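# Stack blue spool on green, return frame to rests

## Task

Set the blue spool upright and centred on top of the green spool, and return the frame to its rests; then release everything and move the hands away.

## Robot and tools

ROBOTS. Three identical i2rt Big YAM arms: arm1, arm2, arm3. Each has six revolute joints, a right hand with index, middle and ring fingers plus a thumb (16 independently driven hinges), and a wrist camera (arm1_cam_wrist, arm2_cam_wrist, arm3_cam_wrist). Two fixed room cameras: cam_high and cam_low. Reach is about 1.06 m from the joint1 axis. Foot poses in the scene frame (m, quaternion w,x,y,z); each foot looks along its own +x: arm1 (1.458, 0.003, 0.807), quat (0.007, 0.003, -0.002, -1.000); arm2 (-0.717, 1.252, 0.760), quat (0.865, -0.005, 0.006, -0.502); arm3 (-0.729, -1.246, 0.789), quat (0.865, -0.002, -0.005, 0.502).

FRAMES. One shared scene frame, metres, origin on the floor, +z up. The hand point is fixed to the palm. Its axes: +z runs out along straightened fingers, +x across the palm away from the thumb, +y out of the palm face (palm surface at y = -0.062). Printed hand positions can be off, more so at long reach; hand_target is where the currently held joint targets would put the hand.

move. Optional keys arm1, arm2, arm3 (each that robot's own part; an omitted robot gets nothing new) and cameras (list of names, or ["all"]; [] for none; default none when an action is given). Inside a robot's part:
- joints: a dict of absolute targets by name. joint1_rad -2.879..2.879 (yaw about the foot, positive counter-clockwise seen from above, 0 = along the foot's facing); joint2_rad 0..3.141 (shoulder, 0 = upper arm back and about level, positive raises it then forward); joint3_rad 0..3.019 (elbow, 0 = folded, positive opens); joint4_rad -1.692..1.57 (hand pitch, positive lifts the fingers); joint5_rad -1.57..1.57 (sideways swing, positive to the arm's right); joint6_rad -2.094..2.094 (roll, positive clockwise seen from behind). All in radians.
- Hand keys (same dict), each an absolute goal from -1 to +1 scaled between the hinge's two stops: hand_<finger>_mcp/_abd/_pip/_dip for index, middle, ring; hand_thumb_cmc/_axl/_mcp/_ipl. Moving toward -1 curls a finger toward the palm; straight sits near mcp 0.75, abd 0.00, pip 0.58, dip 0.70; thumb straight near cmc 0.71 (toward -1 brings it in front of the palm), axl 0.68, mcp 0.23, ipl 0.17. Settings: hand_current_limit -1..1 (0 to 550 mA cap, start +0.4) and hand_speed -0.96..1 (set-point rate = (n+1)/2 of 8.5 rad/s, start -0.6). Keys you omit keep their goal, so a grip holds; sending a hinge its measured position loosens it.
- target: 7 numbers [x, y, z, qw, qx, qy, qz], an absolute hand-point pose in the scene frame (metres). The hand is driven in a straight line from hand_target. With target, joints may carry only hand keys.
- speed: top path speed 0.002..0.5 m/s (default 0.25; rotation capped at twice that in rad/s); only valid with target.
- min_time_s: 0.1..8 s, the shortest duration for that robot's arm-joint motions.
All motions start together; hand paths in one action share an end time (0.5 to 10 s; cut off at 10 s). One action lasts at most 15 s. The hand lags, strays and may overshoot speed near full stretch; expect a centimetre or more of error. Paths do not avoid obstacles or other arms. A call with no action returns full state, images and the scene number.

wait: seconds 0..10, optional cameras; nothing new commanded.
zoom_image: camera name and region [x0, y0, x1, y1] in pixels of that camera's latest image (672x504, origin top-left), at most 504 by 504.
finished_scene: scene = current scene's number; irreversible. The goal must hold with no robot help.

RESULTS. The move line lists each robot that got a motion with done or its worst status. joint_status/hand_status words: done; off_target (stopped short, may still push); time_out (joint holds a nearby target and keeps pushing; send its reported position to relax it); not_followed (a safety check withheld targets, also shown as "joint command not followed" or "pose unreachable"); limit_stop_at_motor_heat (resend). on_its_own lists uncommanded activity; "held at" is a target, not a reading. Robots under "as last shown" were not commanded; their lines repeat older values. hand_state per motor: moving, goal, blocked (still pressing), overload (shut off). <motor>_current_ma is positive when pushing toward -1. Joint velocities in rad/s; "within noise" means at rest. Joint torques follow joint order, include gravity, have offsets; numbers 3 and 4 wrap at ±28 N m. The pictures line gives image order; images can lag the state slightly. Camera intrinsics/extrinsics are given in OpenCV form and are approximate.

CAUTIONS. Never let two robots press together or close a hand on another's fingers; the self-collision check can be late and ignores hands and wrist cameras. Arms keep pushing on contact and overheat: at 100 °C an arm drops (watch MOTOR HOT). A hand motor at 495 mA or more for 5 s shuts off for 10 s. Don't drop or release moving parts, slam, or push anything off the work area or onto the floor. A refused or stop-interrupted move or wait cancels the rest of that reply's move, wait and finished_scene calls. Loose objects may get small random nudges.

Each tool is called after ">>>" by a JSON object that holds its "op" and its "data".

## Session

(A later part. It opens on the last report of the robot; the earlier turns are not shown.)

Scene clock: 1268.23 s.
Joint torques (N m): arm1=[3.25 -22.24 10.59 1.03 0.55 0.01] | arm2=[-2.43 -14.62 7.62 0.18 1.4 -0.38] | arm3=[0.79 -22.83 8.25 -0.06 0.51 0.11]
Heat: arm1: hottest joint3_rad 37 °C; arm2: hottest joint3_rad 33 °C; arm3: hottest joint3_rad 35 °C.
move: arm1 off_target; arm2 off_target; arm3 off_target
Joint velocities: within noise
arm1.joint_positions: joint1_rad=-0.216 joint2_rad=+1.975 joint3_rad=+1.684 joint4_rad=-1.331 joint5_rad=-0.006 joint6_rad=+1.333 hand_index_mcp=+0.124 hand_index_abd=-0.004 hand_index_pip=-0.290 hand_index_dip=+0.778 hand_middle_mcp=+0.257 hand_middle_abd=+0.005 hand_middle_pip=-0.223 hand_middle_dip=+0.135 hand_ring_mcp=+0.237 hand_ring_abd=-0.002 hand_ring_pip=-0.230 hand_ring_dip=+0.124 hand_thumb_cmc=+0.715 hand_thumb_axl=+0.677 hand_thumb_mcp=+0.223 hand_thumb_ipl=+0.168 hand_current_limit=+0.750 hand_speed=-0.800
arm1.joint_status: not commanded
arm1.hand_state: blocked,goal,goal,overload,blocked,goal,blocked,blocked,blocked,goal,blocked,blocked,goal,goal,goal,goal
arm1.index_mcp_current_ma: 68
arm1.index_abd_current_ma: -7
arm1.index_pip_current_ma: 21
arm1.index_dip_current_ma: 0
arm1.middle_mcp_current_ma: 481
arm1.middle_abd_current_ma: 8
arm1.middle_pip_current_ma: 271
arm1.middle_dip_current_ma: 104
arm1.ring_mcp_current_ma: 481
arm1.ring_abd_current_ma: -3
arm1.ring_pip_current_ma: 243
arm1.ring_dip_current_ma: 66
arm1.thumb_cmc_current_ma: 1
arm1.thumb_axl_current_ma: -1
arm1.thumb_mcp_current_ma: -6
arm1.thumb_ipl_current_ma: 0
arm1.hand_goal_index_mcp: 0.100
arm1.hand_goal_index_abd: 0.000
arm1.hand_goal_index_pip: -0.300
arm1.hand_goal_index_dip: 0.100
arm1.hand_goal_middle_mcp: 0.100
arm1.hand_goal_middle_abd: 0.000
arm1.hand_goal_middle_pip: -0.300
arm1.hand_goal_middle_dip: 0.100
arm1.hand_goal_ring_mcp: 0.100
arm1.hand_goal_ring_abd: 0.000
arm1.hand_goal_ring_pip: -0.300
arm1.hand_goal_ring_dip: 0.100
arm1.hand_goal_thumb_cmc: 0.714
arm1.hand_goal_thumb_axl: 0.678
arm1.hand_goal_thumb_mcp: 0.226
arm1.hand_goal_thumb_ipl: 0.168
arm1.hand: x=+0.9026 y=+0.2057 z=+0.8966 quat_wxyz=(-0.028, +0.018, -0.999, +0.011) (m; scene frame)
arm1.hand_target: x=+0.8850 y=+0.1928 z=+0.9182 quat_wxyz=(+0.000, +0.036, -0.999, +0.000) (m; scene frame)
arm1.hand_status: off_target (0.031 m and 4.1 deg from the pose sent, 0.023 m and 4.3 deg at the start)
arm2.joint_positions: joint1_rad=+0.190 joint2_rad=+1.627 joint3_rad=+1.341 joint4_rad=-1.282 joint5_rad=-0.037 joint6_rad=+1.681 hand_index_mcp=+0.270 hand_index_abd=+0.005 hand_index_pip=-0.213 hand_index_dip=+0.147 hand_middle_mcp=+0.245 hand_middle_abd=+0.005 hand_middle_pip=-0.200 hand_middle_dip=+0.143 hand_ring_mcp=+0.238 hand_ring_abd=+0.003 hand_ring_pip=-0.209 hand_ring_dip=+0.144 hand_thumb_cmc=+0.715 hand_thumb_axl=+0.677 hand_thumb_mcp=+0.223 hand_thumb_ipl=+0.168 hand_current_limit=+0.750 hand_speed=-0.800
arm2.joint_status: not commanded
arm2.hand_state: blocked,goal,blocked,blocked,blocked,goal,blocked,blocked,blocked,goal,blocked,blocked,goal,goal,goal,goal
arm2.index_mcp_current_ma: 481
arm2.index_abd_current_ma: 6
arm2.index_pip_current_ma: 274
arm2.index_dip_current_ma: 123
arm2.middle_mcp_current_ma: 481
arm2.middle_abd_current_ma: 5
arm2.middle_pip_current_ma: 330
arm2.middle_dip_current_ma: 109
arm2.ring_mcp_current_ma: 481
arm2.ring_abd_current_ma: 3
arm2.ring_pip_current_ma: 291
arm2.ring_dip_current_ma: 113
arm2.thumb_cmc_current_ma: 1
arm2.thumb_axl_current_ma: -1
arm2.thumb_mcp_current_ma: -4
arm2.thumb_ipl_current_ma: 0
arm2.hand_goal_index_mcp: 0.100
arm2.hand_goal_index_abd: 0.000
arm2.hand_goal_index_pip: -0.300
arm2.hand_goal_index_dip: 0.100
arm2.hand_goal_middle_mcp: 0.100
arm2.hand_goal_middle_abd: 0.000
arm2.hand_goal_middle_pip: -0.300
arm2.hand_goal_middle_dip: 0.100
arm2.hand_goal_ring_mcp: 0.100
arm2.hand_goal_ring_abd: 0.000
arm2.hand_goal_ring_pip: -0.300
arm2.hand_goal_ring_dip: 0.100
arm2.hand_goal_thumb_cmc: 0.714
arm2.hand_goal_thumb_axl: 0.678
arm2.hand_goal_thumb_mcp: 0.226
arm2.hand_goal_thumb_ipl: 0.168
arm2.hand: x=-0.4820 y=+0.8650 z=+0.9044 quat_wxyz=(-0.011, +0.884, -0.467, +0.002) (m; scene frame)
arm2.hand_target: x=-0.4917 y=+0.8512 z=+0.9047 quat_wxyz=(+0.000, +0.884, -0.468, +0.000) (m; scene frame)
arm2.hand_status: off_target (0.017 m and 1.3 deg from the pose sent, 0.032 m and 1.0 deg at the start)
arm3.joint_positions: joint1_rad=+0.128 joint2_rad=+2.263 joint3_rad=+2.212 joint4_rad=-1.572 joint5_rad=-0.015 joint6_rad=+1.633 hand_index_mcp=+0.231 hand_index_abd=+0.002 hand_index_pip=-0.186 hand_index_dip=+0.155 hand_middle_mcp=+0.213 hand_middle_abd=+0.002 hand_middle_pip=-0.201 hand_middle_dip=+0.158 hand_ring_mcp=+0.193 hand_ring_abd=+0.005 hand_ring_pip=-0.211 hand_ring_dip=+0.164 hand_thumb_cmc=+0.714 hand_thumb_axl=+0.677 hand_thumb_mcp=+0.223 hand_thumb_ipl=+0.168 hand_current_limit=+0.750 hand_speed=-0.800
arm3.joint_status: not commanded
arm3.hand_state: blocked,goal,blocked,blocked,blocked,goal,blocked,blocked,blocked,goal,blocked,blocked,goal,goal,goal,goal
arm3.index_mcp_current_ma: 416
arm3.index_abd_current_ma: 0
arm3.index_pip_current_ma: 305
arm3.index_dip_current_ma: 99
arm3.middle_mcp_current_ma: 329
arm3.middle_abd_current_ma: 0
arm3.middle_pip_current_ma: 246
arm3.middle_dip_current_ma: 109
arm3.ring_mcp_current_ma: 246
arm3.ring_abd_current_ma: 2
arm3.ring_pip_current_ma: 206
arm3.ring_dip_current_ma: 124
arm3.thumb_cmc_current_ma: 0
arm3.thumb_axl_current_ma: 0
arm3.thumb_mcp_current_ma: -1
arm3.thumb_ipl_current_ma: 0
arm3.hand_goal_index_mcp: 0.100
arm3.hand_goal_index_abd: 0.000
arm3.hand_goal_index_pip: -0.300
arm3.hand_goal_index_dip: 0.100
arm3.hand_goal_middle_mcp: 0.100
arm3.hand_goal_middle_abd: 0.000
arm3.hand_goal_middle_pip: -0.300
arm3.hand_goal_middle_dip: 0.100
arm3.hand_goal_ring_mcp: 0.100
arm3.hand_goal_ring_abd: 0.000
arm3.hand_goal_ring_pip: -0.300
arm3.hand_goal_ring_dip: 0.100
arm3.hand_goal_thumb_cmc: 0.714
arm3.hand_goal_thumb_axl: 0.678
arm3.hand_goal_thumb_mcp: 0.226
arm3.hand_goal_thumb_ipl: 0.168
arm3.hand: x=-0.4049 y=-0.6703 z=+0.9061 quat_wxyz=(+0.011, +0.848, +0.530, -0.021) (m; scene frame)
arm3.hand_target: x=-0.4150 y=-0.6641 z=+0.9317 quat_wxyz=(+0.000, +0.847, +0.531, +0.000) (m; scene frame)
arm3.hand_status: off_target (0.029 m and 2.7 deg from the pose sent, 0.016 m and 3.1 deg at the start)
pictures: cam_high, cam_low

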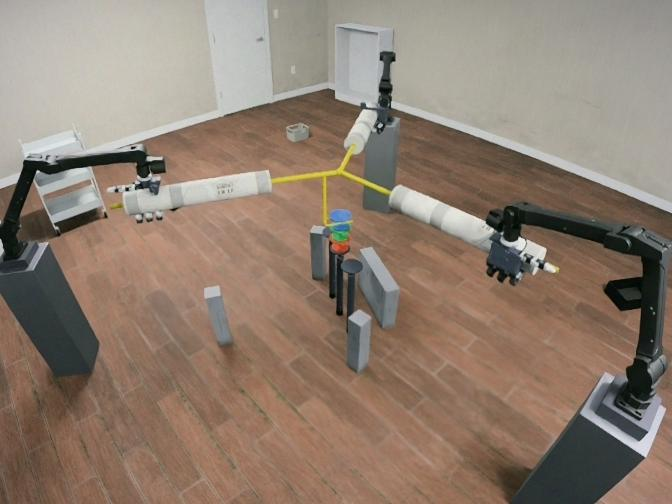

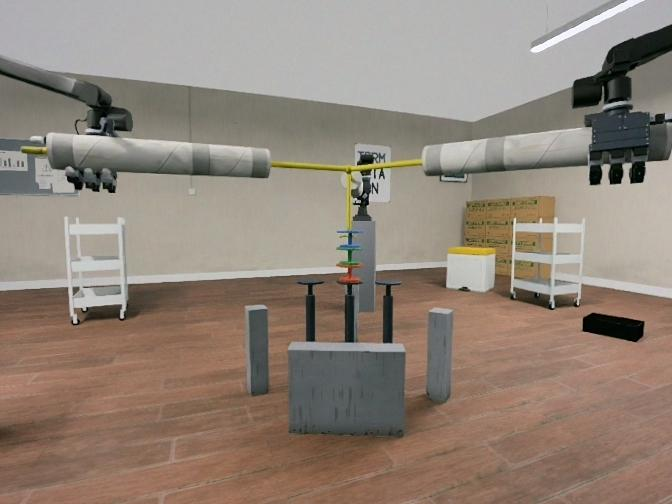

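>>> {"op": "move", "data": {"arm1": {"target": [0.8627, 0.148, 0.921, 0, -0.0366, 0.9993, 0], "speed": 0.04}, "arm2": {"target": [-0.514, 0.8064, 0.908, 0, 0.8838, -0.4679, 0], "speed": 0.04}, "arm3": {"target": [-0.4373, -0.7089, 0.932, 0, 0.8471, 0.5314, 0], "speed": 0.04}, "cameras": ["cam_high", "cam_low"]}}

>>> {"op": "zoom_image", "data": {"camera": "cam_low", "region": [310, 210, 390, 290]}}

>>> {"op": "zoom_image", "data": {"camera": "cam_high", "region": [300, 190, 380, 270]}}

Scene clock: 1306.90 s.
Joint torques (N m): arm1=[3.02 -22.01 14.74 -0.72 0.51 0.4] | arm2=[-2.43 -15.62 10.18 -1.22 1.43 -0.27] | arm3=[0.5 -21.48 8.08 -0.31 0.64 0.09]
Heat: arm1: hottest joint3_rad 35 °C; arm2: hottest joint3_rad 33 °C; arm3: hottest joint3_rad 33 °C.
move: arm1 off_target; arm2 off_target; arm3 off_target
Joint velocities: within noise
arm1.joint_positions: joint1_rad=-0.134 joint2_rad=+2.003 joint3_rad=+1.700 joint4_rad=-1.318 joint5_rad=-0.005 joint6_rad=+1.367 hand_index_mcp=+0.119 hand_index_abd=-0.004 hand_index_pip=-0.292 hand_index_dip=+0.778 hand_middle_mcp=+0.255 hand_middle_abd=+0.000 hand_middle_pip=-0.229 hand_middle_dip=+0.126 hand_ring_mcp=+0.233 hand_ring_abd=-0.013 hand_ring_pip=-0.230 hand_ring_dip=+0.131 hand_thumb_cmc=+0.715 hand_thumb_axl=+0.677 hand_thumb_mcp=+0.223 hand_thumb_ipl=+0.168 hand_current_limit=+0.750 hand_speed=-0.800
arm1.joint_status: not commanded
arm1.hand_state: goal,goal,goal,overload,blocked,goal,blocked,blocked,blocked,goal,blocked,blocked,goal,goal,goal,goal
arm1.index_mcp_current_ma: 53
arm1.index_abd_current_ma: -6
arm1.index_pip_current_ma: 16
arm1.index_dip_current_ma: 0
arm1.middle_mcp_current_ma: 481
arm1.middle_abd_current_ma: 0
arm1.middle_pip_current_ma: 244
arm1.middle_dip_current_ma: 73
arm1.ring_mcp_current_ma: 481
arm1.ring_abd_current_ma: -26
arm1.ring_pip_current_ma: 243
arm1.ring_dip_current_ma: 89
arm1.thumb_cmc_current_ma: 1
arm1.thumb_axl_current_ma: -1
arm1.thumb_mcp_current_ma: -6
arm1.thumb_ipl_current_ma: 0
arm1.hand_goal_index_mcp: 0.100
arm1.hand_goal_index_abd: 0.000
arm1.hand_goal_index_pip: -0.300
arm1.hand_goal_index_dip: 0.100
arm1.hand_goal_middle_mcp: 0.100
arm1.hand_goal_middle_abd: 0.000
arm1.hand_goal_middle_pip: -0.300
arm1.hand_goal_middle_dip: 0.100
arm1.hand_goal_ring_mcp: 0.100
arm1.hand_goal_ring_abd: 0.000
arm1.hand_goal_ring_pip: -0.300
arm1.hand_goal_ring_dip: 0.100
arm1.hand_goal_thumb_cmc: 0.714
arm1.hand_goal_thumb_axl: 0.678
arm1.hand_goal_thumb_mcp: 0.226
arm1.hand_goal_thumb_ipl: 0.168
arm1.hand: x=+0.8833 y=+0.1605 z=+0.8865 quat_wxyz=(-0.028, +0.041, -0.999, +0.009) (m; scene frame)
arm1.hand_target: x=+0.8646 y=+0.1477 z=+0.9210 quat_wxyz=(+0.001, +0.037, -0.999, +0.001) (m; scene frame)
arm1.hand_status: off_target (0.042 m and 3.4 deg from the pose sent, 0.074 m and 4.1 deg at the start)
arm2.joint_positions: joint1_rad=+0.100 joint2_rad=+1.679 joint3_rad=+1.378 joint4_rad=-1.262 joint5_rad=-0.038 joint6_rad=+1.579 hand_index_mcp=+0.270 hand_index_abd=+0.002 hand_index_pip=-0.213 hand_index_dip=+0.123 hand_middle_mcp=+0.245 hand_middle_abd=+0.002 hand_middle_pip=-0.200 hand_middle_dip=+0.135 hand_ring_mcp=+0.238 hand_ring_abd=+0.000 hand_ring_pip=-0.209 hand_ring_dip=+0.144 hand_thumb_cmc=+0.715 hand_thumb_axl=+0.677 hand_thumb_mcp=+0.223 hand_thumb_ipl=+0.168 hand_current_limit=+0.750 hand_speed=-0.800
arm2.joint_status: not commanded
arm2.hand_state: blocked,goal,blocked,blocked,blocked,goal,blocked,blocked,blocked,goal,blocked,blocked,goal,goal,goal,goal
arm2.index_mcp_current_ma: 481
arm2.index_abd_current_ma: 2
arm2.index_pip_current_ma: 274
arm2.index_dip_current_ma: 48
arm2.middle_mcp_current_ma: 481
arm2.middle_abd_current_ma: 2
arm2.middle_pip_current_ma: 330
arm2.middle_dip_current_ma: 83
arm2.ring_mcp_current_ma: 481
arm2.ring_abd_current_ma: 0
arm2.ring_pip_current_ma: 291
arm2.ring_dip_current_ma: 112
arm2.thumb_cmc_current_ma: 1
arm2.thumb_axl_current_ma: -1
arm2.thumb_mcp_current_ma: -4
arm2.thumb_ipl_current_ma: 0
arm2.hand_goal_index_mcp: 0.100
arm2.hand_goal_index_abd: 0.000
arm2.hand_goal_index_pip: -0.300
arm2.hand_goal_index_dip: 0.100
arm2.hand_goal_middle_mcp: 0.100
arm2.hand_goal_middle_abd: 0.000
arm2.hand_goal_middle_pip: -0.300
arm2.hand_goal_middle_dip: 0.100
arm2.hand_goal_ring_mcp: 0.100
arm2.hand_goal_ring_abd: 0.000
arm2.hand_goal_ring_pip: -0.300
arm2.hand_goal_ring_dip: 0.100
arm2.hand_goal_thumb_cmc: 0.714
arm2.hand_goal_thumb_axl: 0.678
arm2.hand_goal_thumb_mcp: 0.226
arm2.hand_goal_thumb_ipl: 0.168
arm2.on_its_own: hand_index_dip moved -0.024 toward your old target +0.100
arm2.hand: x=-0.5040 y=+0.8216 z=+0.8943 quat_wxyz=(-0.010, +0.887, -0.461, +0.006) (m; scene frame)
arm2.hand_target: x=-0.5142 y=+0.8072 z=+0.9080 quat_wxyz=(+0.000, +0.884, -0.468, +0.001) (m; scene frame)
arm2.hand_status: off_target (0.023 m and 1.6 deg from the pose sent, 0.067 m and 1.3 deg at the start)
arm3.joint_positions: joint1_rad=+0.137 joint2_rad=+2.102 joint3_rad=+1.929 joint4_rad=-1.453 joint5_rad=-0.018 joint6_rad=+1.642 hand_index_mcp=+0.231 hand_index_abd=+0.002 hand_index_pip=-0.186 hand_index_dip=+0.155 hand_middle_mcp=+0.213 hand_middle_abd=+0.002 hand_middle_pip=-0.201 hand_middle_dip=+0.158 hand_ring_mcp=+0.193 hand_ring_abd=+0.005 hand_ring_pip=-0.211 hand_ring_dip=+0.164 hand_thumb_cmc=+0.714 hand_thumb_axl=+0.677 hand_thumb_mcp=+0.223 hand_thumb_ipl=+0.168 hand_current_limit=+0.750 hand_speed=-0.800
arm3.joint_status: not commanded
arm3.hand_state: blocked,goal,blocked,blocked,blocked,goal,blocked,blocked,blocked,goal,blocked,blocked,goal,goal,goal,goal
arm3.index_mcp_current_ma: 416
arm3.index_abd_current_ma: 0
arm3.index_pip_current_ma: 305
arm3.index_dip_current_ma: 99
arm3.middle_mcp_current_ma: 329
arm3.middle_abd_current_ma: 0
arm3.middle_pip_current_ma: 246
arm3.middle_dip_current_ma: 109
arm3.ring_mcp_current_ma: 246
arm3.ring_abd_current_ma: 2
arm3.ring_pip_current_ma: 206
arm3.ring_dip_current_ma: 124
arm3.thumb_cmc_current_ma: 0
arm3.thumb_axl_current_ma: 0
arm3.thumb_mcp_current_ma: -1
arm3.thumb_ipl_current_ma: 0
arm3.hand_goal_index_mcp: 0.100
arm3.hand_goal_index_abd: 0.000
arm3.hand_goal_index_pip: -0.300
arm3.hand_goal_index_dip: 0.100
arm3.hand_goal_middle_mcp: 0.100
arm3.hand_goal_middle_abd: 0.000
arm3.hand_goal_middle_pip: -0.300
arm3.hand_goal_middle_dip: 0.100
arm3.hand_goal_ring_mcp: 0.100
arm3.hand_goal_ring_abd: 0.000
arm3.hand_goal_ring_pip: -0.300
arm3.hand_goal_ring_dip: 0.100
arm3.hand_goal_thumb_cmc: 0.714
arm3.hand_goal_thumb_axl: 0.678
arm3.hand_goal_thumb_mcp: 0.226
arm3.hand_goal_thumb_ipl: 0.168
arm3.hand: x=-0.4296 y=-0.7135 z=+0.9030 quat_wxyz=(+0.011, +0.847, +0.530, -0.023) (m; scene frame)
arm3.hand_target: x=-0.4372 y=-0.7093 z=+0.9314 quat_wxyz=(+0.000, +0.847, +0.531, +0.000) (m; scene frame)
arm3.hand_status: off_target (0.030 m and 2.9 deg from the pose sent, 0.057 m and 2.7 deg at the start)
pictures: cam_high, cam_low

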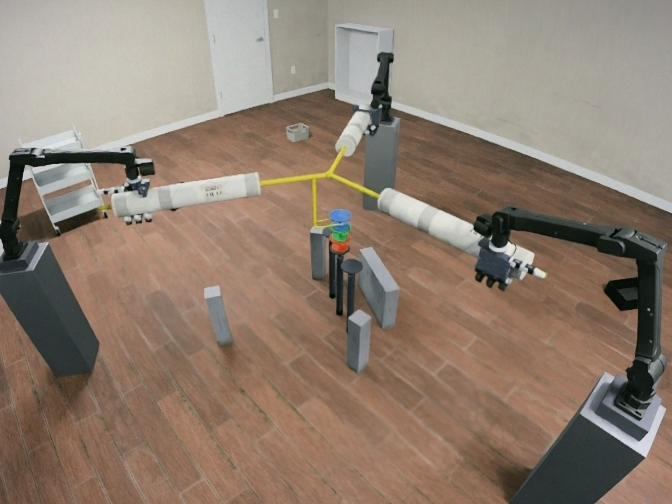

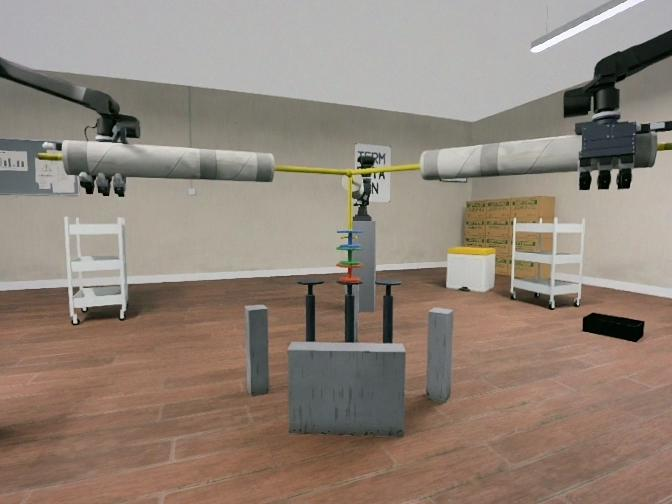

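Scaled by 6.300 from the camera's 672x504 image, which has a finer 960x720 frame.

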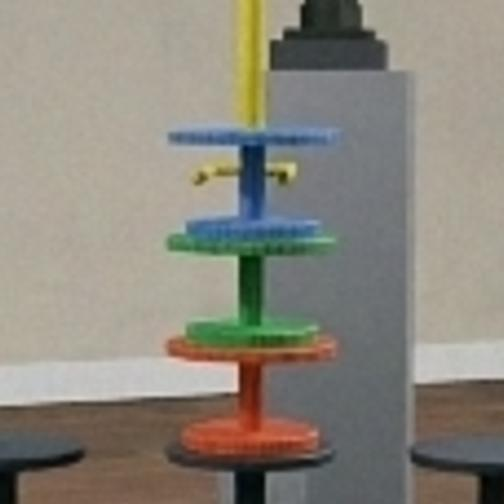

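Scaled by 6.300 from the camera's 672x504 image, which has a finer 960x720 frame.

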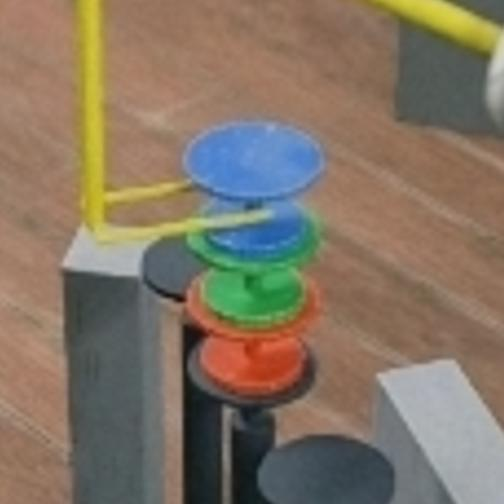

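>>> {"op": "move", "data": {"arm1": {"target": [0.8156, 0.049, 0.925, 0, -0.0366, 0.9993, 0], "speed": 0.06}, "arm2": {"target": [-0.563, 0.709, 0.916, 0, 0.8838, -0.4679, 0], "speed": 0.06}, "arm3": {"target": [-0.486, -0.808, 0.928, 0, 0.8471, 0.5314, 0], "speed": 0.06}, "cameras": ["cam_high", "cam_low"]}}

>>> {"op": "zoom_image", "data": {"camera": "cam_low", "region": [310, 210, 390, 290]}}

>>> {"op": "zoom_image", "data": {"camera": "cam_high", "region": [280, 180, 380, 280]}}

Scene clock: 1332.70 s.
Joint torques (N m): arm1=[2.14 -23.53 15.45 -0.94 0.58 0.33] | arm2=[-1.96 -18.08 10.91 -1.29 1.23 -0.22] | arm3=[0.73 -17.26 7.91 -0.25 0.76 0.09]
Heat: arm1: hottest joint3_rad 37 °C; arm2: hottest joint3_rad 34 °C; arm3: hottest joint3_rad 33 °C.
move: arm1 off_target; arm2 off_target; arm3 off_target
Joint velocities: within noise
arm1.joint_positions: joint1_rad=+0.031 joint2_rad=+2.129 joint3_rad=+1.915 joint4_rad=-1.405 joint5_rad=-0.005 joint6_rad=+1.532 hand_index_mcp=+0.119 hand_index_abd=-0.004 hand_index_pip=-0.292 hand_index_dip=+0.778 hand_middle_mcp=+0.255 hand_middle_abd=+0.000 hand_middle_pip=-0.233 hand_middle_dip=+0.125 hand_ring_mcp=+0.233 hand_ring_abd=-0.013 hand_ring_pip=-0.230 hand_ring_dip=+0.131 hand_thumb_cmc=+0.715 hand_thumb_axl=+0.677 hand_thumb_mcp=+0.223 hand_thumb_ipl=+0.168 hand_current_limit=+0.750 hand_speed=-0.800
arm1.joint_status: not commanded
arm1.hand_state: goal,goal,goal,overload,blocked,goal,blocked,blocked,blocked,goal,blocked,blocked,goal,goal,goal,goal
arm1.index_mcp_current_ma: 53
arm1.index_abd_current_ma: -6
arm1.index_pip_current_ma: 16
arm1.index_dip_current_ma: 0
arm1.middle_mcp_current_ma: 481
arm1.middle_abd_current_ma: 0
arm1.middle_pip_current_ma: 226
arm1.middle_dip_current_ma: 67
arm1.ring_mcp_current_ma: 481
arm1.ring_abd_current_ma: -26
arm1.ring_pip_current_ma: 243
arm1.ring_dip_current_ma: 89
arm1.thumb_cmc_current_ma: 1
arm1.thumb_axl_current_ma: -1
arm1.thumb_mcp_current_ma: -6
arm1.thumb_ipl_current_ma: 0
arm1.hand_goal_index_mcp: 0.100
arm1.hand_goal_index_abd: 0.000
arm1.hand_goal_index_pip: -0.300
arm1.hand_goal_index_dip: 0.100
arm1.hand_goal_middle_mcp: 0.100
arm1.hand_goal_middle_abd: 0.000
arm1.hand_goal_middle_pip: -0.300
arm1.hand_goal_middle_dip: 0.100
arm1.hand_goal_ring_mcp: 0.100
arm1.hand_goal_ring_abd: 0.000
arm1.hand_goal_ring_pip: -0.300
arm1.hand_goal_ring_dip: 0.100
arm1.hand_goal_thumb_cmc: 0.714
arm1.hand_goal_thumb_axl: 0.678
arm1.hand_goal_thumb_mcp: 0.226
arm1.hand_goal_thumb_ipl: 0.168
arm1.hand: x=+0.8323 y=+0.0602 z=+0.8901 quat_wxyz=(-0.027, +0.042, -0.999, +0.005) (m; scene frame)
arm1.hand_target: x=+0.8176 y=+0.0491 z=+0.9248 quat_wxyz=(+0.001, +0.037, -0.999, +0.001) (m; scene frame)
arm1.hand_status: off_target (0.040 m and 3.2 deg from the pose sent, 0.136 m and 3.4 deg at the start)
arm2.joint_positions: joint1_rad=-0.076 joint2_rad=+1.828 joint3_rad=+1.599 joint4_rad=-1.338 joint5_rad=-0.033 joint6_rad=+1.404 hand_index_mcp=+0.270 hand_index_abd=-0.001 hand_index_pip=-0.216 hand_index_dip=+0.122 hand_middle_mcp=+0.245 hand_middle_abd=-0.001 hand_middle_pip=-0.200 hand_middle_dip=+0.133 hand_ring_mcp=+0.238 hand_ring_abd=-0.004 hand_ring_pip=-0.209 hand_ring_dip=+0.144 hand_thumb_cmc=+0.715 hand_thumb_axl=+0.677 hand_thumb_mcp=+0.223 hand_thumb_ipl=+0.168 hand_current_limit=+0.750 hand_speed=-0.800
arm2.joint_status: not commanded
arm2.hand_state: blocked,goal,blocked,blocked,blocked,goal,blocked,blocked,blocked,goal,blocked,blocked,goal,goal,goal,goal
arm2.index_mcp_current_ma: 481
arm2.index_abd_current_ma: -1
arm2.index_pip_current_ma: 265
arm2.index_dip_current_ma: 45
arm2.middle_mcp_current_ma: 481
arm2.middle_abd_current_ma: -1
arm2.middle_pip_current_ma: 330
arm2.middle_dip_current_ma: 75
arm2.ring_mcp_current_ma: 481
arm2.ring_abd_current_ma: -4
arm2.ring_pip_current_ma: 291
arm2.ring_dip_current_ma: 112
arm2.thumb_cmc_current_ma: 1
arm2.thumb_axl_current_ma: -1
arm2.thumb_mcp_current_ma: -4
arm2.thumb_ipl_current_ma: 0
arm2.hand_goal_index_mcp: 0.100
arm2.hand_goal_index_abd: 0.000
arm2.hand_goal_index_pip: -0.300
arm2.hand_goal_index_dip: 0.100
arm2.hand_goal_middle_mcp: 0.100
arm2.hand_goal_middle_abd: 0.000
arm2.hand_goal_middle_pip: -0.300
arm2.hand_goal_middle_dip: 0.100
arm2.hand_goal_ring_mcp: 0.100
arm2.hand_goal_ring_abd: 0.000
arm2.hand_goal_ring_pip: -0.300
arm2.hand_goal_ring_dip: 0.100
arm2.hand_goal_thumb_cmc: 0.714
arm2.hand_goal_thumb_axl: 0.678
arm2.hand_goal_thumb_mcp: 0.226
arm2.hand_goal_thumb_ipl: 0.168
arm2.hand: x=-0.5538 y=+0.7221 z=+0.9021 quat_wxyz=(-0.007, +0.887, -0.462, +0.006) (m; scene frame)
arm2.hand_target: x=-0.5632 y=+0.7096 z=+0.9160 quat_wxyz=(+0.001, +0.884, -0.468, +0.001) (m; scene frame)
arm2.hand_status: off_target (0.021 m and 1.3 deg from the pose sent, 0.129 m and 1.6 deg at the start)
arm3.joint_positions: joint1_rad=+0.155 joint2_rad=+1.804 joint3_rad=+1.478 joint4_rad=-1.297 joint5_rad=-0.021 joint6_rad=+1.661 hand_index_mcp=+0.231 hand_index_abd=+0.002 hand_index_pip=-0.186 hand_index_dip=+0.155 hand_middle_mcp=+0.213 hand_middle_abd=+0.002 hand_middle_pip=-0.201 hand_middle_dip=+0.158 hand_ring_mcp=+0.193 hand_ring_abd=+0.005 hand_ring_pip=-0.211 hand_ring_dip=+0.164 hand_thumb_cmc=+0.714 hand_thumb_axl=+0.677 hand_thumb_mcp=+0.223 hand_thumb_ipl=+0.168 hand_current_limit=+0.750 hand_speed=-0.800
arm3.joint_status: not commanded
arm3.hand_state: blocked,goal,blocked,blocked,blocked,goal,blocked,blocked,blocked,goal,blocked,blocked,goal,goal,goal,goal
arm3.index_mcp_current_ma: 416
arm3.index_abd_current_ma: 0
arm3.index_pip_current_ma: 305
arm3.index_dip_current_ma: 99
arm3.middle_mcp_current_ma: 329
arm3.middle_abd_current_ma: 0
arm3.middle_pip_current_ma: 246
arm3.middle_dip_current_ma: 108
arm3.ring_mcp_current_ma: 246
arm3.ring_abd_current_ma: 2
arm3.ring_pip_current_ma: 206
arm3.ring_dip_current_ma: 124
arm3.thumb_cmc_current_ma: 0
arm3.thumb_axl_current_ma: 0
arm3.thumb_mcp_current_ma: -1
arm3.thumb_ipl_current_ma: 0
arm3.hand_goal_index_mcp: 0.100
arm3.hand_goal_index_abd: 0.000
arm3.hand_goal_index_pip: -0.300
arm3.hand_goal_index_dip: 0.100
arm3.hand_goal_middle_mcp: 0.100
arm3.hand_goal_middle_abd: 0.000
arm3.hand_goal_middle_pip: -0.300
arm3.hand_goal_middle_dip: 0.100
arm3.hand_goal_ring_mcp: 0.100
arm3.hand_goal_ring_abd: 0.000
arm3.hand_goal_ring_pip: -0.300
arm3.hand_goal_ring_dip: 0.100
arm3.hand_goal_thumb_cmc: 0.714
arm3.hand_goal_thumb_axl: 0.678
arm3.hand_goal_thumb_mcp: 0.226
arm3.hand_goal_thumb_ipl: 0.168
arm3.hand: x=-0.4805 y=-0.8126 z=+0.9058 quat_wxyz=(+0.009, +0.848, +0.530, -0.023) (m; scene frame)
arm3.hand_target: x=-0.4859 y=-0.8084 z=+0.9274 quat_wxyz=(+0.000, +0.847, +0.531, +0.000) (m; scene frame)
arm3.hand_status: off_target (0.023 m and 2.8 deg from the pose sent, 0.113 m and 2.9 deg at the start)
pictures: cam_high, cam_low

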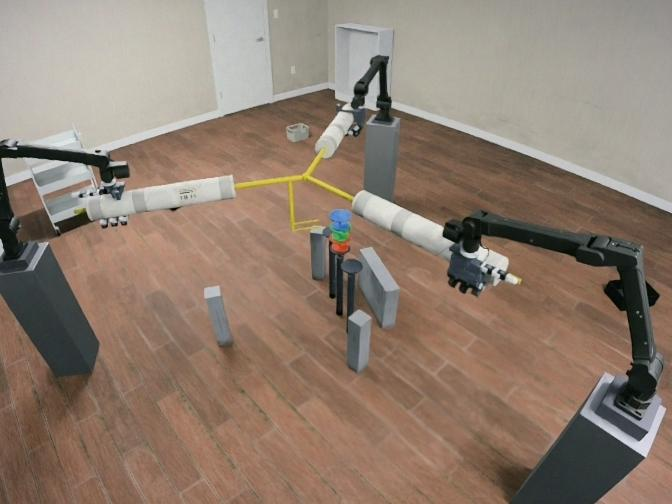

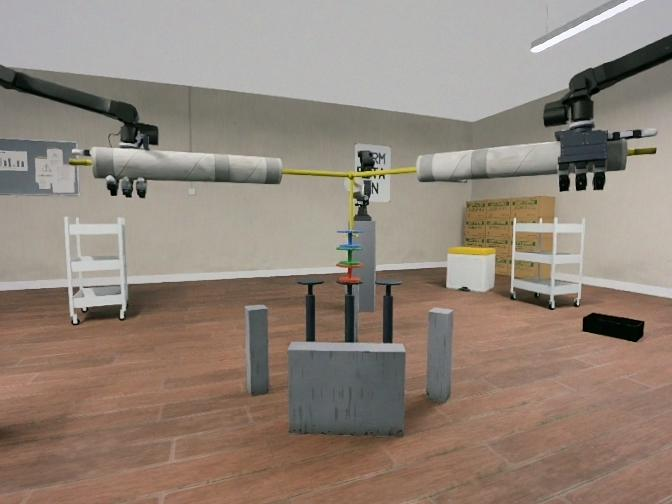

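Scaled by 6.300 from the camera's 672x504 image, which has a finer 960x720 frame.

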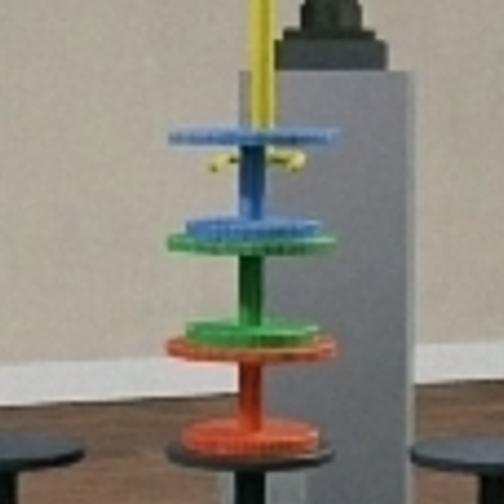

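Scaled by 5.040 from the camera's 672x504 image, which has a finer 960x720 frame.

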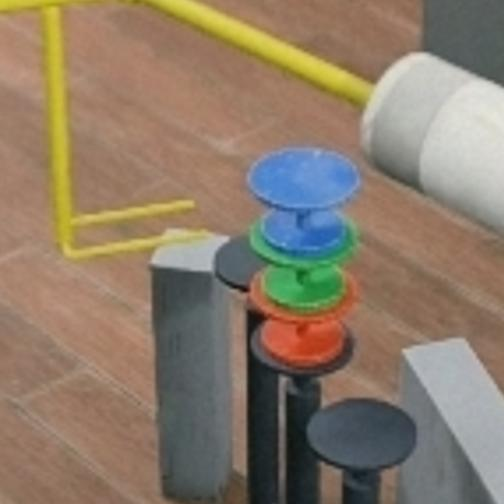

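>>> {"op": "zoom_image", "data": {"camera": "cam_high", "region": [320, 290, 400, 370]}}

>>> {"op": "zoom_image", "data": {"camera": "cam_low", "region": [220, 290, 300, 400]}}

>>> {"op": "zoom_image", "data": {"camera": "cam_high", "region": [190, 270, 250, 350]}}

Scaled by 6.300 from the camera's 672x504 image, which has a finer 960x720 frame.

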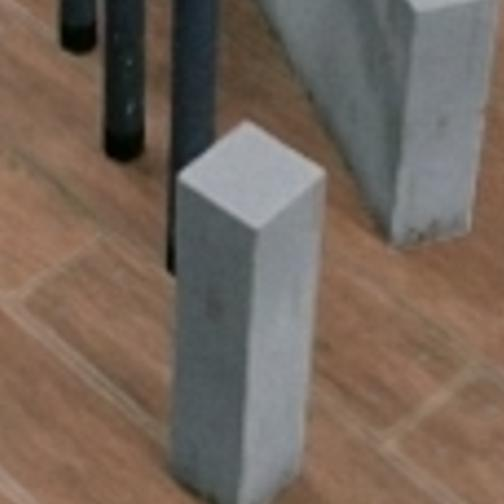

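Scaled by 4.582 from the camera's 672x504 image, which has a finer 960x720 frame.

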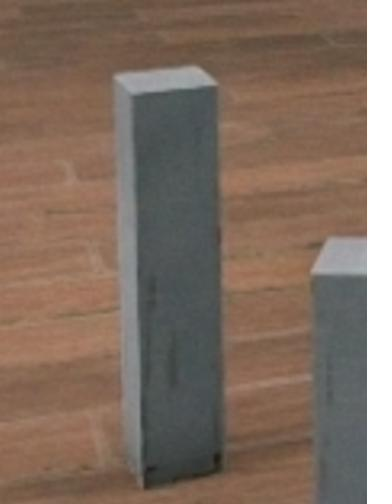

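Scaled by 6.300 from the camera's 672x504 image, which has a finer 960x720 frame.

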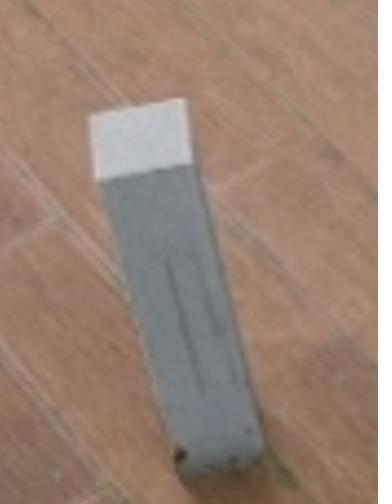

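>>> {"op": "move", "data": {"arm1": {"target": [0.7958, -0.0283, 0.828, 0, -0.0366, 0.9993, 0], "speed": 0.08}, "arm2": {"target": [-0.5827, 0.6277, 0.813, 0, 0.8838, -0.4679, 0], "speed": 0.08}, "arm3": {"target": [-0.5051, -0.8876, 0.820, 0, 0.8471, 0.5314, 0], "speed": 0.08}, "cameras": ["cam_high", "cam_low"]}}

Scene clock: 1384.23 s.
Joint torques (N m): arm1=[1.61 -25.29 13.53 -0.62 0.69 0.28] | arm2=[-2.26 -21.19 10.15 -0.79 1.41 -0.28] | arm3=[-0.26 -15.03 6.11 -0.42 0.47 -0.02]
Heat: arm1: hottest joint3_rad 38 °C; arm2: hottest joint3_rad 38 °C; arm3: hottest joint3_rad 33 °C.
move: arm1 off_target; arm2 off_target; arm3 off_target
Joint velocities: within noise
arm1.joint_positions: joint1_rad=+0.149 joint2_rad=+2.290 joint3_rad=+1.942 joint4_rad=-1.268 joint5_rad=-0.007 joint6_rad=+1.648 hand_index_mcp=+0.119 hand_index_abd=-0.004 hand_index_pip=-0.292 hand_index_dip=+0.778 hand_middle_mcp=+0.255 hand_middle_abd=-0.003 hand_middle_pip=-0.233 hand_middle_dip=+0.125 hand_ring_mcp=+0.233 hand_ring_abd=-0.014 hand_ring_pip=-0.230 hand_ring_dip=+0.134 hand_thumb_cmc=+0.715 hand_thumb_axl=+0.677 hand_thumb_mcp=+0.223 hand_thumb_ipl=+0.168 hand_current_limit=+0.750 hand_speed=-0.800
arm1.joint_status: not commanded
arm1.hand_state: goal,goal,goal,overload,blocked,goal,blocked,blocked,blocked,goal,blocked,blocked,goal,goal,goal,goal
arm1.index_mcp_current_ma: 51
arm1.index_abd_current_ma: -5
arm1.index_pip_current_ma: 16
arm1.index_dip_current_ma: 0
arm1.middle_mcp_current_ma: 481
arm1.middle_abd_current_ma: -4
arm1.middle_pip_current_ma: 226
arm1.middle_dip_current_ma: 67
arm1.ring_mcp_current_ma: 481
arm1.ring_abd_current_ma: -27
arm1.ring_pip_current_ma: 243
arm1.ring_dip_current_ma: 100
arm1.thumb_cmc_current_ma: 1
arm1.thumb_axl_current_ma: -1
arm1.thumb_mcp_current_ma: -6
arm1.thumb_ipl_current_ma: 0
arm1.hand_goal_index_mcp: 0.100
arm1.hand_goal_index_abd: 0.000
arm1.hand_goal_index_pip: -0.300
arm1.hand_goal_index_dip: 0.100
arm1.hand_goal_middle_mcp: 0.100
arm1.hand_goal_middle_abd: 0.000
arm1.hand_goal_middle_pip: -0.300
arm1.hand_goal_middle_dip: 0.100
arm1.hand_goal_ring_mcp: 0.100
arm1.hand_goal_ring_abd: 0.000
arm1.hand_goal_ring_pip: -0.300
arm1.hand_goal_ring_dip: 0.100
arm1.hand_goal_thumb_cmc: 0.714
arm1.hand_goal_thumb_axl: 0.678
arm1.hand_goal_thumb_mcp: 0.226
arm1.hand_goal_thumb_ipl: 0.168
arm1.hand: x=+0.8122 y=-0.0201 z=+0.7964 quat_wxyz=(-0.026, +0.043, -0.999, +0.003) (m; scene frame)
arm1.hand_target: x=+0.7972 y=-0.0281 z=+0.8279 quat_wxyz=(+0.001, +0.037, -0.999, +0.001) (m; scene frame)
arm1.hand_status: off_target (0.037 m and 3.1 deg from the pose sent, 0.114 m and 3.3 deg at the start)
arm2.joint_positions: joint1_rad=-0.151 joint2_rad=+2.078 joint3_rad=+1.723 joint4_rad=-1.219 joint5_rad=-0.038 joint6_rad=+1.333 hand_index_mcp=+0.274 hand_index_abd=-0.004 hand_index_pip=-0.216 hand_index_dip=+0.122 hand_middle_mcp=+0.245 hand_middle_abd=-0.004 hand_middle_pip=-0.200 hand_middle_dip=+0.133 hand_ring_mcp=+0.238 hand_ring_abd=-0.007 hand_ring_pip=-0.209 hand_ring_dip=+0.145 hand_thumb_cmc=+0.715 hand_thumb_axl=+0.677 hand_thumb_mcp=+0.223 hand_thumb_ipl=+0.168 hand_current_limit=+0.750 hand_speed=-0.800
arm2.joint_status: not commanded
arm2.hand_state: blocked,goal,blocked,blocked,blocked,goal,blocked,blocked,blocked,goal,blocked,blocked,goal,goal,goal,goal
arm2.index_mcp_current_ma: 481
arm2.index_abd_current_ma: -4
arm2.index_pip_current_ma: 265
arm2.index_dip_current_ma: 46
arm2.middle_mcp_current_ma: 481
arm2.middle_abd_current_ma: -4
arm2.middle_pip_current_ma: 330
arm2.middle_dip_current_ma: 75
arm2.ring_mcp_current_ma: 481
arm2.ring_abd_current_ma: -8
arm2.ring_pip_current_ma: 291
arm2.ring_dip_current_ma: 115
arm2.thumb_cmc_current_ma: 1
arm2.thumb_axl_current_ma: -1
arm2.thumb_mcp_current_ma: -4
arm2.thumb_ipl_current_ma: 0
arm2.hand_goal_index_mcp: 0.100
arm2.hand_goal_index_abd: 0.000
arm2.hand_goal_index_pip: -0.300
arm2.hand_goal_index_dip: 0.100
arm2.hand_goal_middle_mcp: 0.100
arm2.hand_goal_middle_abd: 0.000
arm2.hand_goal_middle_pip: -0.300
arm2.hand_goal_middle_dip: 0.100
arm2.hand_goal_ring_mcp: 0.100
arm2.hand_goal_ring_abd: 0.000
arm2.hand_goal_ring_pip: -0.300
arm2.hand_goal_ring_dip: 0.100
arm2.hand_goal_thumb_cmc: 0.714
arm2.hand_goal_thumb_axl: 0.678
arm2.hand_goal_thumb_mcp: 0.226
arm2.hand_goal_thumb_ipl: 0.168
arm2.hand: x=-0.5693 y=+0.6443 z=+0.8051 quat_wxyz=(-0.010, +0.886, -0.464, +0.005) (m; scene frame)
arm2.hand_target: x=-0.5829 y=+0.6286 z=+0.8131 quat_wxyz=(+0.000, +0.884, -0.468, +0.000) (m; scene frame)
arm2.hand_status: off_target (0.023 m and 1.4 deg from the pose sent, 0.133 m and 1.3 deg at the start)
arm3.joint_positions: joint1_rad=+0.151 joint2_rad=+1.732 joint3_rad=+1.076 joint4_rad=-0.951 joint5_rad=-0.013 joint6_rad=+1.654 hand_index_mcp=+0.225 hand_index_abd=+0.000 hand_index_pip=-0.196 hand_index_dip=+0.141 hand_middle_mcp=+0.211 hand_middle_abd=-0.002 hand_middle_pip=-0.201 hand_middle_dip=+0.144 hand_ring_mcp=+0.193 hand_ring_abd=+0.000 hand_ring_pip=-0.211 hand_ring_dip=+0.163 hand_thumb_cmc=+0.714 hand_thumb_axl=+0.677 hand_thumb_mcp=+0.223 hand_thumb_ipl=+0.168 hand_current_limit=+0.750 hand_speed=-0.800
arm3.joint_status: not commanded
arm3.hand_state: blocked,goal,blocked,blocked,blocked,goal,blocked,blocked,blocked,goal,blocked,blocked,goal,goal,goal,goal
arm3.index_mcp_current_ma: 389
arm3.index_abd_current_ma: 0
arm3.index_pip_current_ma: 266
arm3.index_dip_current_ma: 62
arm3.middle_mcp_current_ma: 324
arm3.middle_abd_current_ma: 0
arm3.middle_pip_current_ma: 245
arm3.middle_dip_current_ma: 71
arm3.ring_mcp_current_ma: 246
arm3.ring_abd_current_ma: 0
arm3.ring_pip_current_ma: 206
arm3.ring_dip_current_ma: 123
arm3.thumb_cmc_current_ma: 0
arm3.thumb_axl_current_ma: 0
arm3.thumb_mcp_current_ma: -1
arm3.thumb_ipl_current_ma: 0
arm3.hand_goal_index_mcp: 0.100
arm3.hand_goal_index_abd: 0.000
arm3.hand_goal_index_pip: -0.300
arm3.hand_goal_index_dip: 0.100
arm3.hand_goal_middle_mcp: 0.100
arm3.hand_goal_middle_abd: 0.000
arm3.hand_goal_middle_pip: -0.300
arm3.hand_goal_middle_dip: 0.100
arm3.hand_goal_ring_mcp: 0.100
arm3.hand_goal_ring_abd: 0.000
arm3.hand_goal_ring_pip: -0.300
arm3.hand_goal_ring_dip: 0.100
arm3.hand_goal_thumb_cmc: 0.714
arm3.hand_goal_thumb_axl: 0.678
arm3.hand_goal_thumb_mcp: 0.226
arm3.hand_goal_thumb_ipl: 0.168
arm3.hand: x=-0.5047 y=-0.8888 z=+0.8054 quat_wxyz=(+0.007, +0.847, +0.531, -0.013) (m; scene frame)
arm3.hand_target: x=-0.5051 y=-0.8877 z=+0.8195 quat_wxyz=(+0.000, +0.847, +0.531, +0.000) (m; scene frame)
arm3.hand_status: off_target (0.015 m and 1.7 deg from the pose sent, 0.117 m and 2.8 deg at the start)
pictures: cam_high, cam_low

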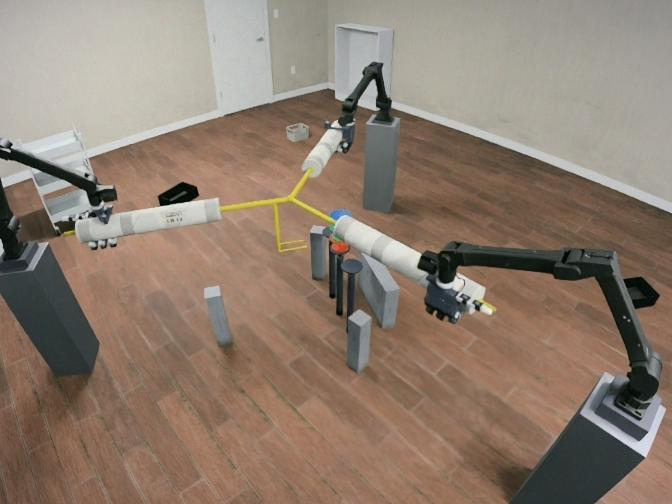

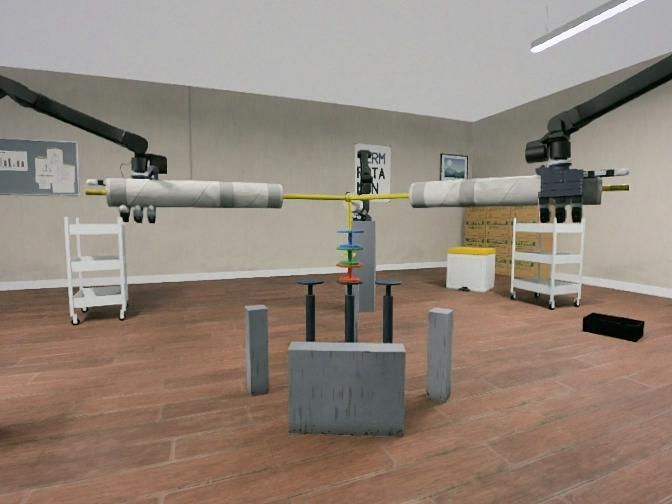

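>>> {"op": "move", "data": {"arm1": {"target": [0.7945, -0.026, 0.455, 0, -0.0366, 0.9993, 0], "speed": 0.12}, "arm2": {"target": [-0.585, 0.6207, 0.448, 0, 0.8838, -0.4679, 0], "speed": 0.12}, "arm3": {"target": [-0.499, -0.889, 0.453, 0, 0.8471, 0.5314, 0], "speed": 0.12}, "cameras": ["cam_high", "cam_low"]}}

>>> {"op": "zoom_image", "data": {"camera": "cam_low", "region": [220, 260, 480, 360]}}

>>> {"op": "zoom_image", "data": {"camera": "cam_high", "region": [180, 180, 400, 380]}}

Scene clock: 1404.57 s.
Joint torques (N m): arm1=[0.97 -25.64 9.99 -0.57 0.55 0.28] | arm2=[-1.67 -23.94 6.61 -0.5 1.52 -0.18] | arm3=[-0.97 -15.27 1.95 -0.28 0.39 -0.02]
Heat: arm1: hottest joint3_rad 38 °C; arm2: hottest joint3_rad 39 °C; arm3: hottest joint3_rad 32 °C.
move: arm1 off_target; arm2 off_target; arm3 done
Joint velocities: within noise
arm1.joint_positions: joint1_rad=+0.150 joint2_rad=+2.901 joint3_rad=+2.129 joint4_rad=-0.811 joint5_rad=-0.003 joint6_rad=+1.642 hand_index_mcp=+0.119 hand_index_abd=-0.004 hand_index_pip=-0.292 hand_index_dip=+0.778 hand_middle_mcp=+0.236 hand_middle_abd=-0.006 hand_middle_pip=-0.237 hand_middle_dip=+0.122 hand_ring_mcp=+0.227 hand_ring_abd=-0.014 hand_ring_pip=-0.230 hand_ring_dip=+0.129 hand_thumb_cmc=+0.715 hand_thumb_axl=+0.677 hand_thumb_mcp=+0.223 hand_thumb_ipl=+0.168 hand_current_limit=+0.750 hand_speed=-0.800
arm1.joint_status: not commanded
arm1.hand_state: goal,goal,goal,overload,blocked,goal,blocked,blocked,blocked,goal,blocked,blocked,goal,goal,goal,goal
arm1.index_mcp_current_ma: 51
arm1.index_abd_current_ma: -5
arm1.index_pip_current_ma: 16
arm1.index_dip_current_ma: 0
arm1.middle_mcp_current_ma: 481
arm1.middle_abd_current_ma: -10
arm1.middle_pip_current_ma: 212
arm1.middle_dip_current_ma: 59
arm1.ring_mcp_current_ma: 481
arm1.ring_abd_current_ma: -27
arm1.ring_pip_current_ma: 242
arm1.ring_dip_current_ma: 83
arm1.thumb_cmc_current_ma: 1
arm1.thumb_axl_current_ma: -1
arm1.thumb_mcp_current_ma: -6
arm1.thumb_ipl_current_ma: 0
arm1.hand_goal_index_mcp: 0.100
arm1.hand_goal_index_abd: 0.000
arm1.hand_goal_index_pip: -0.300
arm1.hand_goal_index_dip: 0.100
arm1.hand_goal_middle_mcp: 0.100
arm1.hand_goal_middle_abd: 0.000
arm1.hand_goal_middle_pip: -0.300
arm1.hand_goal_middle_dip: 0.100
arm1.hand_goal_ring_mcp: 0.100
arm1.hand_goal_ring_abd: 0.000
arm1.hand_goal_ring_pip: -0.300
arm1.hand_goal_ring_dip: 0.100
arm1.hand_goal_thumb_cmc: 0.714
arm1.hand_goal_thumb_axl: 0.678
arm1.hand_goal_thumb_mcp: 0.226
arm1.hand_goal_thumb_ipl: 0.168
arm1.hand: x=+0.8083 y=-0.0230 z=+0.4430 quat_wxyz=(-0.010, +0.047, -0.999, +0.003) (m; scene frame)
arm1.hand_target: x=+0.7947 y=-0.0261 z=+0.4553 quat_wxyz=(+0.001, +0.037, -0.999, +0.000) (m; scene frame)
arm1.hand_status: off_target (0.019 m and 1.7 deg from the pose sent, 0.342 m and 3.1 deg at the start)
arm2.joint_positions: joint1_rad=-0.158 joint2_rad=+2.690 joint3_rad=+1.803 joint4_rad=-0.681 joint5_rad=-0.040 joint6_rad=+1.323 hand_index_mcp=+0.274 hand_index_abd=-0.001 hand_index_pip=-0.219 hand_index_dip=+0.128 hand_middle_mcp=+0.245 hand_middle_abd=-0.001 hand_middle_pip=-0.200 hand_middle_dip=+0.134 hand_ring_mcp=+0.238 hand_ring_abd=-0.004 hand_ring_pip=-0.209 hand_ring_dip=+0.144 hand_thumb_cmc=+0.715 hand_thumb_axl=+0.677 hand_thumb_mcp=+0.223 hand_thumb_ipl=+0.168 hand_current_limit=+0.750 hand_speed=-0.800
arm2.joint_status: not commanded
arm2.hand_state: blocked,goal,blocked,blocked,blocked,goal,blocked,blocked,blocked,goal,blocked,blocked,goal,goal,goal,goal
arm2.index_mcp_current_ma: 481
arm2.index_abd_current_ma: -1
arm2.index_pip_current_ma: 252
arm2.index_dip_current_ma: 63
arm2.middle_mcp_current_ma: 481
arm2.middle_abd_current_ma: -1
arm2.middle_pip_current_ma: 330
arm2.middle_dip_current_ma: 80
arm2.ring_mcp_current_ma: 481
arm2.ring_abd_current_ma: -4
arm2.ring_pip_current_ma: 291
arm2.ring_dip_current_ma: 113
arm2.thumb_cmc_current_ma: 1
arm2.thumb_axl_current_ma: -1
arm2.thumb_mcp_current_ma: -4
arm2.thumb_ipl_current_ma: 0
arm2.hand_goal_index_mcp: 0.100
arm2.hand_goal_index_abd: 0.000
arm2.hand_goal_index_pip: -0.300
arm2.hand_goal_index_dip: 0.100
arm2.hand_goal_middle_mcp: 0.100
arm2.hand_goal_middle_abd: 0.000
arm2.hand_goal_middle_pip: -0.300
arm2.hand_goal_middle_dip: 0.100
arm2.hand_goal_ring_mcp: 0.100
arm2.hand_goal_ring_abd: 0.000
arm2.hand_goal_ring_pip: -0.300
arm2.hand_goal_ring_dip: 0.100
arm2.hand_goal_thumb_cmc: 0.714
arm2.hand_goal_thumb_axl: 0.678
arm2.hand_goal_thumb_mcp: 0.226
arm2.hand_goal_thumb_ipl: 0.168
arm2.hand: x=-0.5742 y=+0.6309 z=+0.4476 quat_wxyz=(-0.009, +0.887, -0.462, +0.008) (m; scene frame)
arm2.hand_target: x=-0.5851 y=+0.6210 z=+0.4483 quat_wxyz=(+0.000, +0.884, -0.468, +0.000) (m; scene frame)
arm2.hand_status: off_target (0.015 m and 1.6 deg from the pose sent, 0.358 m and 1.4 deg at the start)
arm3.joint_positions: joint1_rad=+0.151 joint2_rad=+2.563 joint3_rad=+1.160 joint4_rad=-0.188 joint5_rad=-0.011 joint6_rad=+1.645 hand_index_mcp=+0.210 hand_index_abd=-0.001 hand_index_pip=-0.202 hand_index_dip=+0.140 hand_middle_mcp=+0.201 hand_middle_abd=-0.003 hand_middle_pip=-0.203 hand_middle_dip=+0.144 hand_ring_mcp=+0.190 hand_ring_abd=-0.002 hand_ring_pip=-0.211 hand_ring_dip=+0.163 hand_thumb_cmc=+0.714 hand_thumb_axl=+0.677 hand_thumb_mcp=+0.223 hand_thumb_ipl=+0.168 hand_current_limit=+0.750 hand_speed=-0.800
arm3.joint_status: not commanded
arm3.hand_state: blocked,goal,blocked,blocked,blocked,goal,blocked,blocked,blocked,goal,blocked,blocked,goal,goal,goal,goal
arm3.index_mcp_current_ma: 320
arm3.index_abd_current_ma: 0
arm3.index_pip_current_ma: 241
arm3.index_dip_current_ma: 60
arm3.middle_mcp_current_ma: 277
arm3.middle_abd_current_ma: -1
arm3.middle_pip_current_ma: 237
arm3.middle_dip_current_ma: 71
arm3.ring_mcp_current_ma: 232
arm3.ring_abd_current_ma: -1
arm3.ring_pip_current_ma: 206
arm3.ring_dip_current_ma: 123
arm3.thumb_cmc_current_ma: 0
arm3.thumb_axl_current_ma: 0
arm3.thumb_mcp_current_ma: -1
arm3.thumb_ipl_current_ma: 0
arm3.hand_goal_index_mcp: 0.100
arm3.hand_goal_index_abd: 0.000
arm3.hand_goal_index_pip: -0.300
arm3.hand_goal_index_dip: 0.100
arm3.hand_goal_middle_mcp: 0.100
arm3.hand_goal_middle_abd: 0.000
arm3.hand_goal_middle_pip: -0.300
arm3.hand_goal_middle_dip: 0.100
arm3.hand_goal_ring_mcp: 0.100
arm3.hand_goal_ring_abd: 0.000
arm3.hand_goal_ring_pip: -0.300
arm3.hand_goal_ring_dip: 0.100
arm3.hand_goal_thumb_cmc: 0.714
arm3.hand_goal_thumb_axl: 0.678
arm3.hand_goal_thumb_mcp: 0.226
arm3.hand_goal_thumb_ipl: 0.168
arm3.hand: x=-0.5034 y=-0.8957 z=+0.4483 quat_wxyz=(+0.003, +0.845, +0.535, -0.007) (m; scene frame)
arm3.hand_target: x=-0.4990 y=-0.8890 z=+0.4530 quat_wxyz=(+0.000, +0.847, +0.532, +0.000) (m; scene frame)
arm3.hand_status: done (0.009 m and 1.0 deg from the pose sent, 0.353 m and 1.7 deg at the start)
pictures: cam_high, cam_low

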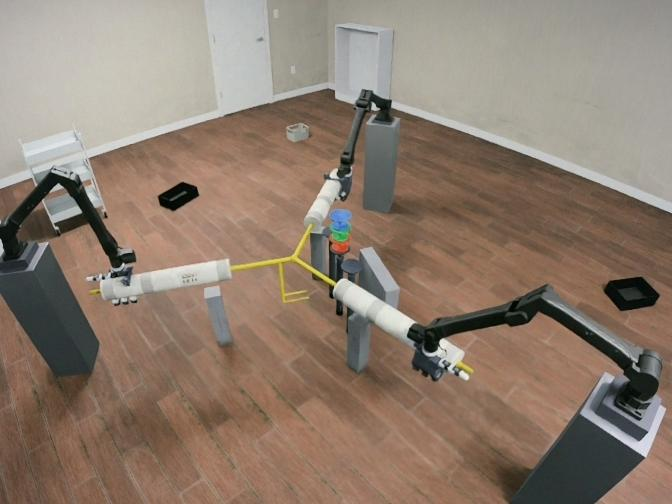

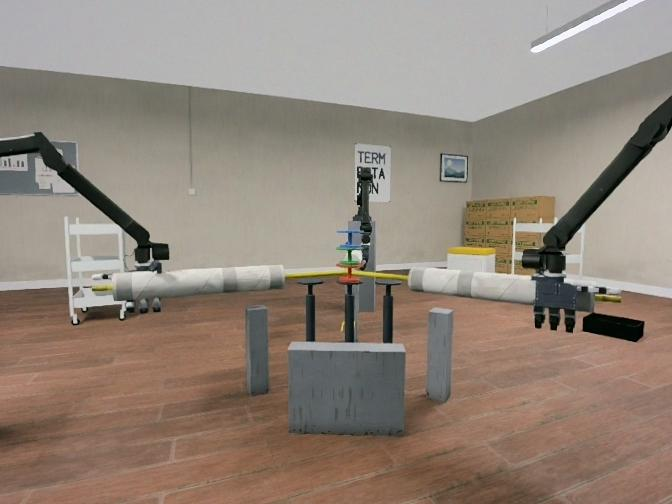

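Scaled by 1.938 from the camera's 672x504 image, which has a finer 960x720 frame.

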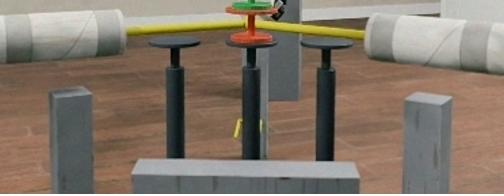

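Scaled by 2.291 from the camera's 672x504 image, which has a finer 960x720 frame.

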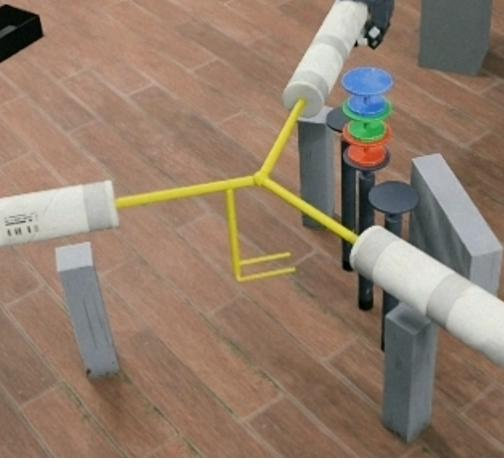

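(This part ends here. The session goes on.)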